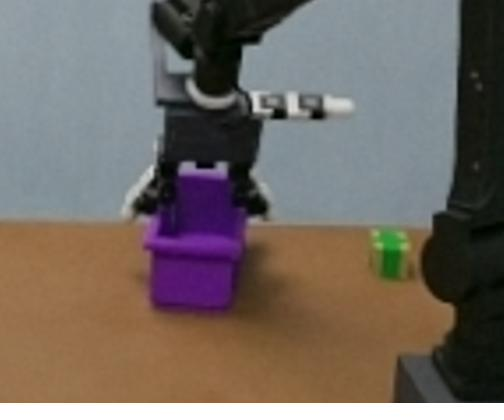

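move(arm1={"target": [-0.965, 0.400, 0.957, -0.183, -0.683, 0.683, 0.183], "speed": 0.08}, arm2={"target": [-1.0, -0.62, 1.05, -0.1798, -0.671, 0.6948, 0.1862], "speed": 0.2}, arm3={"target": [1.0, 0.50, 1.05, 0.2253, 0.8407, 0.4756, 0.1274], "speed": 0.2}, arm4={"target": [1.03, -0.6136, 1.06, 0.1798, 0.671, 0.6948, 0.1862], "speed": 0.2})

move(arm1={"target": [-0.491, -0.0075, 0.952, -0.183, -0.683, 0.683, 0.183], "speed": 0.1}, arm2={"target": [-0.80, -0.40, 1.07, -0.1798, -0.671, 0.6948, 0.1862], "speed": 0.2}, arm3={"target": [0.65, 0.35, 1.09, 0.2253, 0.8407, 0.4756, 0.1274], "speed": 0.2}, arm4={"target": [0.829, -0.632, 1.04, 0.1727, 0.9794, 0.1029, 0.0181], "speed": 0.2}, cameras=["cam_high", "arm4_cam_wrist", "arm1_cam_wrist"])

zoom_image(camera="cam_high", region=[420, 120, 520, 210])

zoom_image(camera="cam_high", region=[220, 260, 320, 360])

Scene clock: 374.43 s.
Joint torques (N m): arm1=[-0.03 -15.97 10.51 0.55 0.12 0.1] | arm2=[-1.73 -15.68 11.82 1.14 -0.07 -0.12] | arm3=[-2.43 -11.93 13.82 0.76 0.27 -0.17] | arm4=[2.2 -12.86 15.31 0.31 0.21 -0.04]
Motor temperatures (°C): arm1=[31 36 47 31 27 28] | arm2=[29 32 47 30 31 29] | arm3=[32 31 43 31 31 30] | arm4=[32 38 53 32 31 27]
Heat: arm1: hottest joint3_rad 47 °C; arm2: hottest joint3_rad 47 °C; arm3: hottest joint3_rad 43 °C; arm4: hottest joint3_rad 53 °C.
move: arm1 off_target; arm2 off_target; arm3 off_target; arm4 off_target
Joint velocities: within noise
arm1.joint_positions: joint1_rad=-1.058 joint2_rad=+1.649 joint3_rad=+1.129 joint4_rad=-0.642 joint5_rad=+0.269 joint6_rad=+0.528 hand_index_mcp=+0.743 hand_index_abd=+0.500 hand_index_pip=+0.567 hand_index_dip=+0.694 hand_middle_mcp=-0.434 hand_middle_abd=+0.001 hand_middle_pip=-0.668 hand_middle_dip=-0.097 hand_ring_mcp=+0.755 hand_ring_abd=-0.347 hand_ring_pip=+0.572 hand_ring_dip=+0.696 hand_thumb_cmc=+0.717 hand_thumb_axl=+0.677 hand_thumb_mcp=+0.223 hand_thumb_ipl=+0.168 hand_current_limit=+0.750 hand_speed=-0.700
arm1.joint_status: not commanded
arm1.hand_state: goal,blocked,goal,goal,goal,goal,goal,goal,goal,blocked,goal,goal,goal,goal,goal,goal
arm1.index_mcp_current_ma: -51
arm1.index_abd_current_ma: 481
arm1.index_pip_current_ma: -41
arm1.index_dip_current_ma: -9
arm1.middle_mcp_current_ma: 77
arm1.middle_abd_current_ma: 3
arm1.middle_pip_current_ma: 8
arm1.middle_dip_current_ma: 12
arm1.ring_mcp_current_ma: 2
arm1.ring_abd_current_ma: -481
arm1.ring_pip_current_ma: -19
arm1.ring_dip_current_ma: 0
arm1.thumb_cmc_current_ma: 14
arm1.thumb_axl_current_ma: -4
arm1.thumb_mcp_current_ma: -18
arm1.thumb_ipl_current_ma: -2
arm1.hand_goal_index_mcp: 0.754
arm1.hand_goal_index_abd: -0.100
arm1.hand_goal_index_pip: 0.576
arm1.hand_goal_index_dip: 0.696
arm1.hand_goal_middle_mcp: -0.450
arm1.hand_goal_middle_abd: 0.000
arm1.hand_goal_middle_pip: -0.670
arm1.hand_goal_middle_dip: -0.100
arm1.hand_goal_ring_mcp: 0.754
arm1.hand_goal_ring_abd: 0.100
arm1.hand_goal_ring_pip: 0.576
arm1.hand_goal_ring_dip: 0.696
arm1.hand_goal_thumb_cmc: 0.714
arm1.hand_goal_thumb_axl: 0.678
arm1.hand_goal_thumb_mcp: 0.226
arm1.hand_goal_thumb_ipl: 0.168
arm1.on_its_own: hand_ring_abd moved +0.084 toward your old target +0.100
arm1.hand: x=-0.9596 y=+0.4091 z=+0.9358 quat_wxyz=(+0.169, +0.684, -0.686, -0.181) (m; scene frame)
arm1.hand_target: x=-0.9645 y=+0.4002 z=+0.9571 quat_wxyz=(+0.183, +0.683, -0.683, -0.183) (m; scene frame)
arm1.hand_status: off_target (0.024 m and 1.7 deg from the pose sent, 0.024 m and 0.5 deg at the start)
arm2.joint_positions: joint1_rad=+1.430 joint2_rad=+1.545 joint3_rad=+1.339 joint4_rad=-0.881 joint5_rad=+0.003 joint6_rad=+0.027 hand_index_mcp=+0.757 hand_index_abd=-0.131 hand_index_pip=+0.575 hand_index_dip=+0.695 hand_middle_mcp=-0.436 hand_middle_abd=+0.000 hand_middle_pip=-0.668 hand_middle_dip=-0.098 hand_ring_mcp=+0.760 hand_ring_abd=+0.135 hand_ring_pip=+0.576 hand_ring_dip=+0.695 hand_thumb_cmc=+0.717 hand_thumb_axl=+0.677 hand_thumb_mcp=+0.223 hand_thumb_ipl=+0.168 hand_current_limit=+0.400 hand_speed=-0.400
arm2.joint_status: not commanded
arm2.hand_state: goal,blocked,goal,goal,goal,goal,goal,goal,goal,blocked,goal,goal,goal,goal,goal,goal
arm2.index_mcp_current_ma: 4
arm2.index_abd_current_ma: 385
arm2.index_pip_current_ma: -2
arm2.index_dip_current_ma: -1
arm2.middle_mcp_current_ma: 37
arm2.middle_abd_current_ma: 0
arm2.middle_pip_current_ma: 2
arm2.middle_dip_current_ma: 3
arm2.ring_mcp_current_ma: 12
arm2.ring_abd_current_ma: -385
arm2.ring_pip_current_ma: 1
arm2.ring_dip_current_ma: -1
arm2.thumb_cmc_current_ma: 5
arm2.thumb_axl_current_ma: -1
arm2.thumb_mcp_current_ma: -6
arm2.thumb_ipl_current_ma: 0
arm2.hand_goal_index_mcp: 0.754
arm2.hand_goal_index_abd: -0.300
arm2.hand_goal_index_pip: 0.576
arm2.hand_goal_index_dip: 0.696
arm2.hand_goal_middle_mcp: -0.450
arm2.hand_goal_middle_abd: 0.000
arm2.hand_goal_middle_pip: -0.670
arm2.hand_goal_middle_dip: -0.100
arm2.hand_goal_ring_mcp: 0.754
arm2.hand_goal_ring_abd: 0.300
arm2.hand_goal_ring_pip: 0.576
arm2.hand_goal_ring_dip: 0.696
arm2.hand_goal_thumb_cmc: 0.714
arm2.hand_goal_thumb_axl: 0.678
arm2.hand_goal_thumb_mcp: 0.226
arm2.hand_goal_thumb_ipl: 0.168
arm2.hand: x=-0.9891 y=-0.6258 z=+1.0231 quat_wxyz=(-0.166, -0.675, +0.698, +0.172) (m; scene frame)
arm2.hand_target: x=-0.9988 y=-0.6200 z=+1.0501 quat_wxyz=(-0.180, -0.671, +0.695, +0.187) (m; scene frame)
arm2.hand_status: off_target (0.030 m and 2.3 deg from the pose sent, 0.157 m and 0.8 deg at the start)
arm3.joint_positions: joint1_rad=+1.607 joint2_rad=+1.338 joint3_rad=+1.135 joint4_rad=-0.944 joint5_rad=+0.208 joint6_rad=+0.393 hand_index_mcp=+0.753 hand_index_abd=-0.044 hand_index_pip=+0.575 hand_index_dip=+0.696 hand_middle_mcp=-0.436 hand_middle_abd=+0.000 hand_middle_pip=-0.668 hand_middle_dip=-0.098 hand_ring_mcp=+0.762 hand_ring_abd=+0.043 hand_ring_pip=+0.578 hand_ring_dip=+0.696 hand_thumb_cmc=+0.716 hand_thumb_axl=+0.677 hand_thumb_mcp=+0.224 hand_thumb_ipl=+0.168 hand_current_limit=+0.400 hand_speed=-0.400
arm3.joint_status: not commanded
arm3.hand_state: goal,blocked,goal,goal,goal,goal,goal,goal,goal,blocked,goal,goal,goal,goal,goal,goal
arm3.index_mcp_current_ma: -5
arm3.index_abd_current_ma: 385
arm3.index_pip_current_ma: -6
arm3.index_dip_current_ma: 0
arm3.middle_mcp_current_ma: 75
arm3.middle_abd_current_ma: 2
arm3.middle_pip_current_ma: 9
arm3.middle_dip_current_ma: 11
arm3.ring_mcp_current_ma: 40
arm3.ring_abd_current_ma: -385
arm3.ring_pip_current_ma: 8
arm3.ring_dip_current_ma: 0
arm3.thumb_cmc_current_ma: 8
arm3.thumb_axl_current_ma: -4
arm3.thumb_mcp_current_ma: -13
arm3.thumb_ipl_current_ma: -2
arm3.hand_goal_index_mcp: 0.754
arm3.hand_goal_index_abd: -0.300
arm3.hand_goal_index_pip: 0.576
arm3.hand_goal_index_dip: 0.696
arm3.hand_goal_middle_mcp: -0.450
arm3.hand_goal_middle_abd: 0.000
arm3.hand_goal_middle_pip: -0.670
arm3.hand_goal_middle_dip: -0.100
arm3.hand_goal_ring_mcp: 0.754
arm3.hand_goal_ring_abd: 0.300
arm3.hand_goal_ring_pip: 0.576
arm3.hand_goal_ring_dip: 0.696
arm3.hand_goal_thumb_cmc: 0.714
arm3.hand_goal_thumb_axl: 0.678
arm3.hand_goal_thumb_mcp: 0.226
arm3.hand_goal_thumb_ipl: 0.168
arm3.hand: x=+0.9877 y=+0.5037 z=+1.0143 quat_wxyz=(+0.209, +0.846, +0.479, +0.106) (m; scene frame)
arm3.hand_target: x=+0.9982 y=+0.5002 z=+1.0499 quat_wxyz=(+0.226, +0.841, +0.475, +0.127) (m; scene frame)
arm3.hand_status: off_target (0.038 m and 3.2 deg from the pose sent, 0.166 m and 0.5 deg at the start)
arm4.joint_positions: joint1_rad=-1.381 joint2_rad=+1.612 joint3_rad=+1.474 joint4_rad=-0.980 joint5_rad=+0.024 joint6_rad=+0.056 hand_index_mcp=+0.758 hand_index_abd=-0.047 hand_index_pip=+0.577 hand_index_dip=+0.696 hand_middle_mcp=-0.437 hand_middle_abd=+0.001 hand_middle_pip=-0.668 hand_middle_dip=-0.098 hand_ring_mcp=+0.756 hand_ring_abd=+0.046 hand_ring_pip=+0.576 hand_ring_dip=+0.696 hand_thumb_cmc=+0.717 hand_thumb_axl=+0.677 hand_thumb_mcp=+0.223 hand_thumb_ipl=+0.168 hand_current_limit=+0.400 hand_speed=-0.400
arm4.joint_status: not commanded
arm4.hand_state: goal,blocked,goal,goal,goal,goal,goal,goal,goal,blocked,goal,goal,goal,goal,goal,goal
arm4.index_mcp_current_ma: 0
arm4.index_abd_current_ma: 385
arm4.index_pip_current_ma: 0
arm4.index_dip_current_ma: 0
arm4.middle_mcp_current_ma: 4
arm4.middle_abd_current_ma: 0
arm4.middle_pip_current_ma: 0
arm4.middle_dip_current_ma: 0
arm4.ring_mcp_current_ma: 0
arm4.ring_abd_current_ma: -385
arm4.ring_pip_current_ma: 0
arm4.ring_dip_current_ma: 0
arm4.thumb_cmc_current_ma: 0
arm4.thumb_axl_current_ma: 0
arm4.thumb_mcp_current_ma: 0
arm4.thumb_ipl_current_ma: 0
arm4.hand_goal_index_mcp: 0.754
arm4.hand_goal_index_abd: -0.300
arm4.hand_goal_index_pip: 0.576
arm4.hand_goal_index_dip: 0.696
arm4.hand_goal_middle_mcp: -0.450
arm4.hand_goal_middle_abd: 0.000
arm4.hand_goal_middle_pip: -0.670
arm4.hand_goal_middle_dip: -0.100
arm4.hand_goal_ring_mcp: 0.754
arm4.hand_goal_ring_abd: 0.300
arm4.hand_goal_ring_pip: 0.576
arm4.hand_goal_ring_dip: 0.696
arm4.hand_goal_thumb_cmc: 0.714
arm4.hand_goal_thumb_axl: 0.678
arm4.hand_goal_thumb_mcp: 0.226
arm4.hand_goal_thumb_ipl: 0.168
arm4.hand: x=+1.0155 y=-0.6205 z=+1.0165 quat_wxyz=(+0.158, +0.678, +0.700, +0.161) (m; scene frame)
arm4.hand_target: x=+1.0272 y=-0.6138 z=+1.0598 quat_wxyz=(+0.180, +0.671, +0.695, +0.187) (m; scene frame)
arm4.hand_status: off_target (0.046 m and 3.9 deg from the pose sent, 0.169 m and 0.6 deg at the start)
pictures: none

Scene clock: 381.60 s.
Joint torques (N m): arm1=[-0.09 -20.89 11.71 -0.39 0.36 0.24] | arm2=[-1.26 -11.87 8.66 0.91 -0.59 -0.06] | arm3=[-3.02 -2.84 12.41 0.72 -0.49 -0.19] | arm4=[2.08 -11.11 13.87 -0.87 0.46 0]
Motor temperatures (°C): arm1=[31 36 47 31 27 28] | arm2=[29 32 48 30 31 29] | arm3=[32 31 43 31 31 30] | arm4=[32 38 55 32 31 27]
Heat: arm1: hottest joint3_rad 47 °C; arm2: hottest joint3_rad 48 °C; arm3: hottest joint3_rad 43 °C; arm4: hottest joint3_rad 55 °C.
move: arm1 off_target; arm2 done; arm3 off_target; arm4 off_target
Joint velocities: within noise
arm1.joint_positions: joint1_rad=+0.029 joint2_rad=+2.198 joint3_rad=+2.036 joint4_rad=-1.479 joint5_rad=+0.506 joint6_rad=+1.671 hand_index_mcp=+0.752 hand_index_abd=-0.092 hand_index_pip=+0.573 hand_index_dip=+0.693 hand_middle_mcp=-0.434 hand_middle_abd=+0.001 hand_middle_pip=-0.668 hand_middle_dip=-0.097 hand_ring_mcp=+0.764 hand_ring_abd=+0.095 hand_ring_pip=+0.581 hand_ring_dip=+0.697 hand_thumb_cmc=+0.718 hand_thumb_axl=+0.677 hand_thumb_mcp=+0.223 hand_thumb_ipl=+0.168 hand_current_limit=+0.750 hand_speed=-0.700
arm1.joint_status: not commanded
arm1.hand_state: goal,goal,goal,goal,goal,goal,goal,goal,goal,goal,goal,goal,goal,goal,goal,goal
arm1.index_mcp_current_ma: -10
arm1.index_abd_current_ma: 30
arm1.index_pip_current_ma: -11
arm1.index_dip_current_ma: -11
arm1.middle_mcp_current_ma: 77
arm1.middle_abd_current_ma: 3
arm1.middle_pip_current_ma: 8
arm1.middle_dip_current_ma: 12
arm1.ring_mcp_current_ma: 46
arm1.ring_abd_current_ma: -18
arm1.ring_pip_current_ma: 20
arm1.ring_dip_current_ma: 6
arm1.thumb_cmc_current_ma: 16
arm1.thumb_axl_current_ma: -4
arm1.thumb_mcp_current_ma: -18
arm1.thumb_ipl_current_ma: -2
arm1.hand_goal_index_mcp: 0.754
arm1.hand_goal_index_abd: -0.100
arm1.hand_goal_index_pip: 0.576
arm1.hand_goal_index_dip: 0.696
arm1.hand_goal_middle_mcp: -0.450
arm1.hand_goal_middle_abd: 0.000
arm1.hand_goal_middle_pip: -0.670
arm1.hand_goal_middle_dip: -0.100
arm1.hand_goal_ring_mcp: 0.754
arm1.hand_goal_ring_abd: 0.100
arm1.hand_goal_ring_pip: 0.576
arm1.hand_goal_ring_dip: 0.696
arm1.hand_goal_thumb_cmc: 0.714
arm1.hand_goal_thumb_axl: 0.678
arm1.hand_goal_thumb_mcp: 0.226
arm1.hand_goal_thumb_ipl: 0.168
arm1.on_its_own: hand_index_abd moved -0.593 to your old target -0.100; hand_ring_abd moved +0.442 to your old target +0.100
arm1.hand: x=-0.4967 y=+0.0029 z=+0.9465 quat_wxyz=(+0.175, +0.688, -0.677, -0.193) (m; scene frame)
arm1.hand_target: x=-0.4910 y=-0.0069 z=+0.9520 quat_wxyz=(+0.183, +0.683, -0.683, -0.183) (m; scene frame)
arm1.hand_status: off_target (0.013 m and 1.7 deg from the pose sent, 0.627 m and 1.7 deg at the start)
arm2.joint_positions: joint1_rad=+0.787 joint2_rad=+1.258 joint3_rad=+1.137 joint4_rad=-1.028 joint5_rad=-0.301 joint6_rad=-0.548 hand_index_mcp=+0.757 hand_index_abd=-0.131 hand_index_pip=+0.575 hand_index_dip=+0.695 hand_middle_mcp=-0.436 hand_middle_abd=+0.000 hand_middle_pip=-0.668 hand_middle_dip=-0.098 hand_ring_mcp=+0.760 hand_ring_abd=+0.135 hand_ring_pip=+0.577 hand_ring_dip=+0.695 hand_thumb_cmc=+0.717 hand_thumb_axl=+0.677 hand_thumb_mcp=+0.223 hand_thumb_ipl=+0.168 hand_current_limit=+0.400 hand_speed=-0.400
arm2.joint_status: not commanded
arm2.hand_state: goal,blocked,goal,goal,goal,goal,goal,goal,goal,blocked,goal,goal,goal,goal,goal,goal
arm2.index_mcp_current_ma: 4
arm2.index_abd_current_ma: 385
arm2.index_pip_current_ma: -2
arm2.index_dip_current_ma: -1
arm2.middle_mcp_current_ma: 37
arm2.middle_abd_current_ma: 0
arm2.middle_pip_current_ma: 2
arm2.middle_dip_current_ma: 3
arm2.ring_mcp_current_ma: 12
arm2.ring_abd_current_ma: -385
arm2.ring_pip_current_ma: 1
arm2.ring_dip_current_ma: -1
arm2.thumb_cmc_current_ma: 5
arm2.thumb_axl_current_ma: -1
arm2.thumb_mcp_current_ma: -6
arm2.thumb_ipl_current_ma: 0
arm2.hand_goal_index_mcp: 0.754
arm2.hand_goal_index_abd: -0.300
arm2.hand_goal_index_pip: 0.576
arm2.hand_goal_index_dip: 0.696
arm2.hand_goal_middle_mcp: -0.450
arm2.hand_goal_middle_abd: 0.000
arm2.hand_goal_middle_pip: -0.670
arm2.hand_goal_middle_dip: -0.100
arm2.hand_goal_ring_mcp: 0.754
arm2.hand_goal_ring_abd: 0.300
arm2.hand_goal_ring_pip: 0.576
arm2.hand_goal_ring_dip: 0.696
arm2.hand_goal_thumb_cmc: 0.714
arm2.hand_goal_thumb_axl: 0.678
arm2.hand_goal_thumb_mcp: 0.226
arm2.hand_goal_thumb_ipl: 0.168
arm2.hand: x=-0.8055 y=-0.4009 z=+1.0613 quat_wxyz=(-0.179, -0.672, +0.696, +0.180) (m; scene frame)
arm2.hand_target: x=-0.8001 y=-0.4001 z=+1.0698 quat_wxyz=(-0.180, -0.671, +0.695, +0.186) (m; scene frame)
arm2.hand_status: done (0.010 m and 0.7 deg from the pose sent, 0.298 m and 2.3 deg at the start)
arm3.joint_positions: joint1_rad=+0.440 joint2_rad=+0.772 joint3_rad=+0.896 joint4_rad=-1.322 joint5_rad=-0.340 joint6_rad=-0.653 hand_index_mcp=+0.753 hand_index_abd=-0.044 hand_index_pip=+0.575 hand_index_dip=+0.696 hand_middle_mcp=-0.436 hand_middle_abd=+0.000 hand_middle_pip=-0.668 hand_middle_dip=-0.098 hand_ring_mcp=+0.762 hand_ring_abd=+0.043 hand_ring_pip=+0.578 hand_ring_dip=+0.696 hand_thumb_cmc=+0.716 hand_thumb_axl=+0.677 hand_thumb_mcp=+0.224 hand_thumb_ipl=+0.168 hand_current_limit=+0.400 hand_speed=-0.400
arm3.joint_status: not commanded
arm3.hand_state: goal,blocked,goal,goal,goal,goal,goal,goal,goal,blocked,goal,goal,goal,goal,goal,goal
arm3.index_mcp_current_ma: -3
arm3.index_abd_current_ma: 385
arm3.index_pip_current_ma: -6
arm3.index_dip_current_ma: 0
arm3.middle_mcp_current_ma: 75
arm3.middle_abd_current_ma: 2
arm3.middle_pip_current_ma: 9
arm3.middle_dip_current_ma: 11
arm3.ring_mcp_current_ma: 43
arm3.ring_abd_current_ma: -385
arm3.ring_pip_current_ma: 9
arm3.ring_dip_current_ma: 0
arm3.thumb_cmc_current_ma: 9
arm3.thumb_axl_current_ma: -4
arm3.thumb_mcp_current_ma: -13
arm3.thumb_ipl_current_ma: -2
arm3.hand_goal_index_mcp: 0.754
arm3.hand_goal_index_abd: -0.300
arm3.hand_goal_index_pip: 0.576
arm3.hand_goal_index_dip: 0.696
arm3.hand_goal_middle_mcp: -0.450
arm3.hand_goal_middle_abd: 0.000
arm3.hand_goal_middle_pip: -0.670
arm3.hand_goal_middle_dip: -0.100
arm3.hand_goal_ring_mcp: 0.754
arm3.hand_goal_ring_abd: 0.300
arm3.hand_goal_ring_pip: 0.576
arm3.hand_goal_ring_dip: 0.696
arm3.hand_goal_thumb_cmc: 0.714
arm3.hand_goal_thumb_axl: 0.678
arm3.hand_goal_thumb_mcp: 0.226
arm3.hand_goal_thumb_ipl: 0.168
arm3.hand: x=+0.6498 y=+0.3534 z=+1.0705 quat_wxyz=(+0.211, +0.846, +0.473, +0.130) (m; scene frame)
arm3.hand_target: x=+0.6499 y=+0.3504 z=+1.0897 quat_wxyz=(+0.225, +0.841, +0.475, +0.127) (m; scene frame)
arm3.hand_status: off_target (0.020 m and 1.8 deg from the pose sent, 0.379 m and 3.2 deg at the start)
arm4.joint_positions: joint1_rad=-1.160 joint2_rad=+1.645 joint3_rad=+1.578 joint4_rad=-1.594 joint5_rad=+0.342 joint6_rad=+1.683 hand_index_mcp=+0.758 hand_index_abd=-0.047 hand_index_pip=+0.577 hand_index_dip=+0.696 hand_middle_mcp=-0.437 hand_middle_abd=+0.001 hand_middle_pip=-0.668 hand_middle_dip=-0.098 hand_ring_mcp=+0.756 hand_ring_abd=+0.046 hand_ring_pip=+0.576 hand_ring_dip=+0.696 hand_thumb_cmc=+0.717 hand_thumb_axl=+0.677 hand_thumb_mcp=+0.223 hand_thumb_ipl=+0.168 hand_current_limit=+0.400 hand_speed=-0.400
arm4.joint_status: not commanded
arm4.hand_state: goal,blocked,goal,goal,goal,goal,goal,goal,goal,blocked,goal,goal,goal,goal,goal,goal
arm4.index_mcp_current_ma: 0
arm4.index_abd_current_ma: 385
arm4.index_pip_current_ma: 0
arm4.index_dip_current_ma: 0
arm4.middle_mcp_current_ma: 4
arm4.middle_abd_current_ma: 0
arm4.middle_pip_current_ma: 0
arm4.middle_dip_current_ma: 0
arm4.ring_mcp_current_ma: 0
arm4.ring_abd_current_ma: -385
arm4.ring_pip_current_ma: 0
arm4.ring_dip_current_ma: 0
arm4.thumb_cmc_current_ma: 0
arm4.thumb_axl_current_ma: 0
arm4.thumb_mcp_current_ma: 0
arm4.thumb_ipl_current_ma: 0
arm4.hand_goal_index_mcp: 0.754
arm4.hand_goal_index_abd: -0.300
arm4.hand_goal_index_pip: 0.576
arm4.hand_goal_index_dip: 0.696
arm4.hand_goal_middle_mcp: -0.450
arm4.hand_goal_middle_abd: 0.000
arm4.hand_goal_middle_pip: -0.670
arm4.hand_goal_middle_dip: -0.100
arm4.hand_goal_ring_mcp: 0.754
arm4.hand_goal_ring_abd: 0.300
arm4.hand_goal_ring_pip: 0.576
arm4.hand_goal_ring_dip: 0.696
arm4.hand_goal_thumb_cmc: 0.714
arm4.hand_goal_thumb_axl: 0.678
arm4.hand_goal_thumb_mcp: 0.226
arm4.hand_goal_thumb_ipl: 0.168
arm4.hand: x=+0.8164 y=-0.6411 z=+1.0192 quat_wxyz=(+0.178, +0.978, +0.106, -0.007) (m; scene frame)
arm4.hand_target: x=+0.8276 y=-0.6324 z=+1.0397 quat_wxyz=(+0.172, +0.979, +0.103, +0.018) (m; scene frame)
arm4.hand_status: off_target (0.026 m and 3.0 deg from the pose sent, 0.188 m and 80.0 deg at the start)
pictures: arm1_cam_wrist, arm4_cam_wrist, cam_high
Images, in order (width x height): arm1_cam_wrist 896x504, arm4_cam_wrist 896x504, cam_high 896x504.

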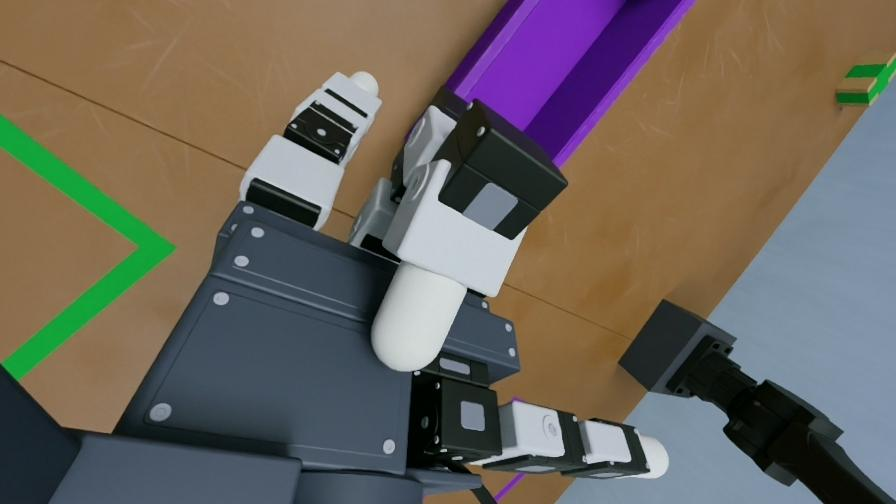

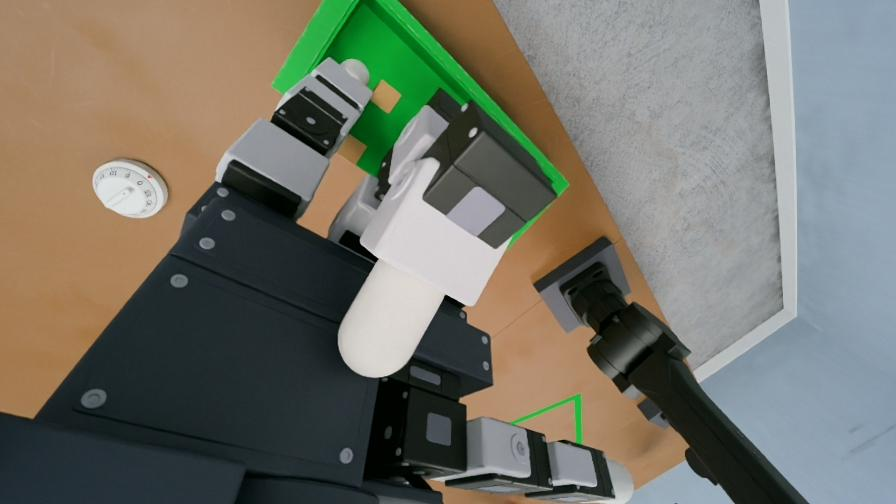

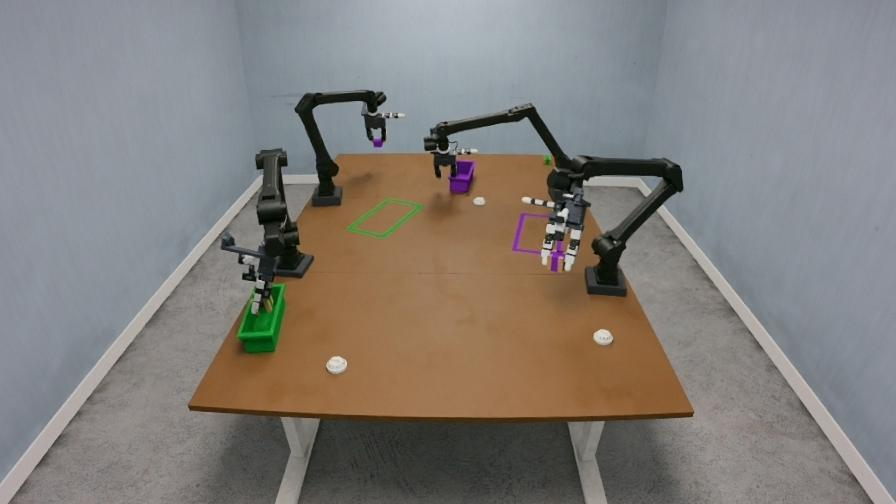

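Scaled by 5.040 from the camera's 896x504 image, which has a finer 1280x720 frame.

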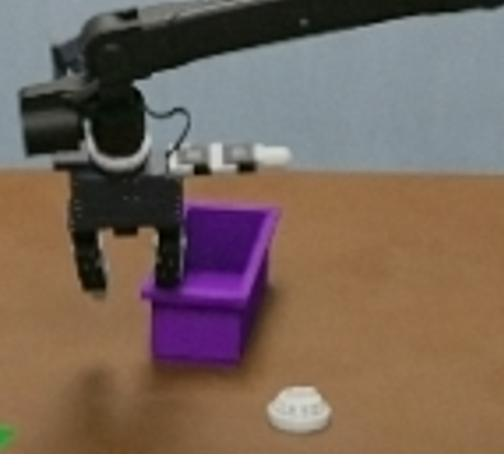

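Scaled by 5.040 from the camera's 896x504 image, which has a finer 1280x720 frame.

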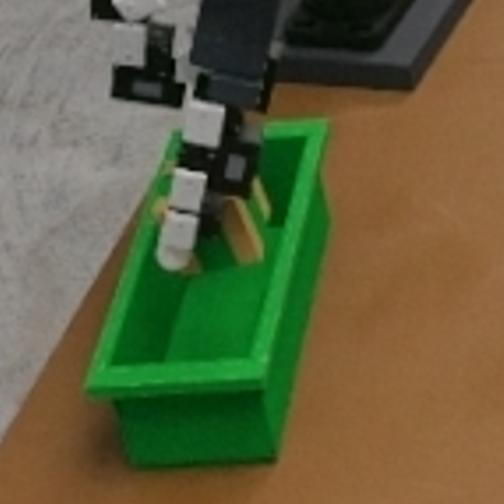

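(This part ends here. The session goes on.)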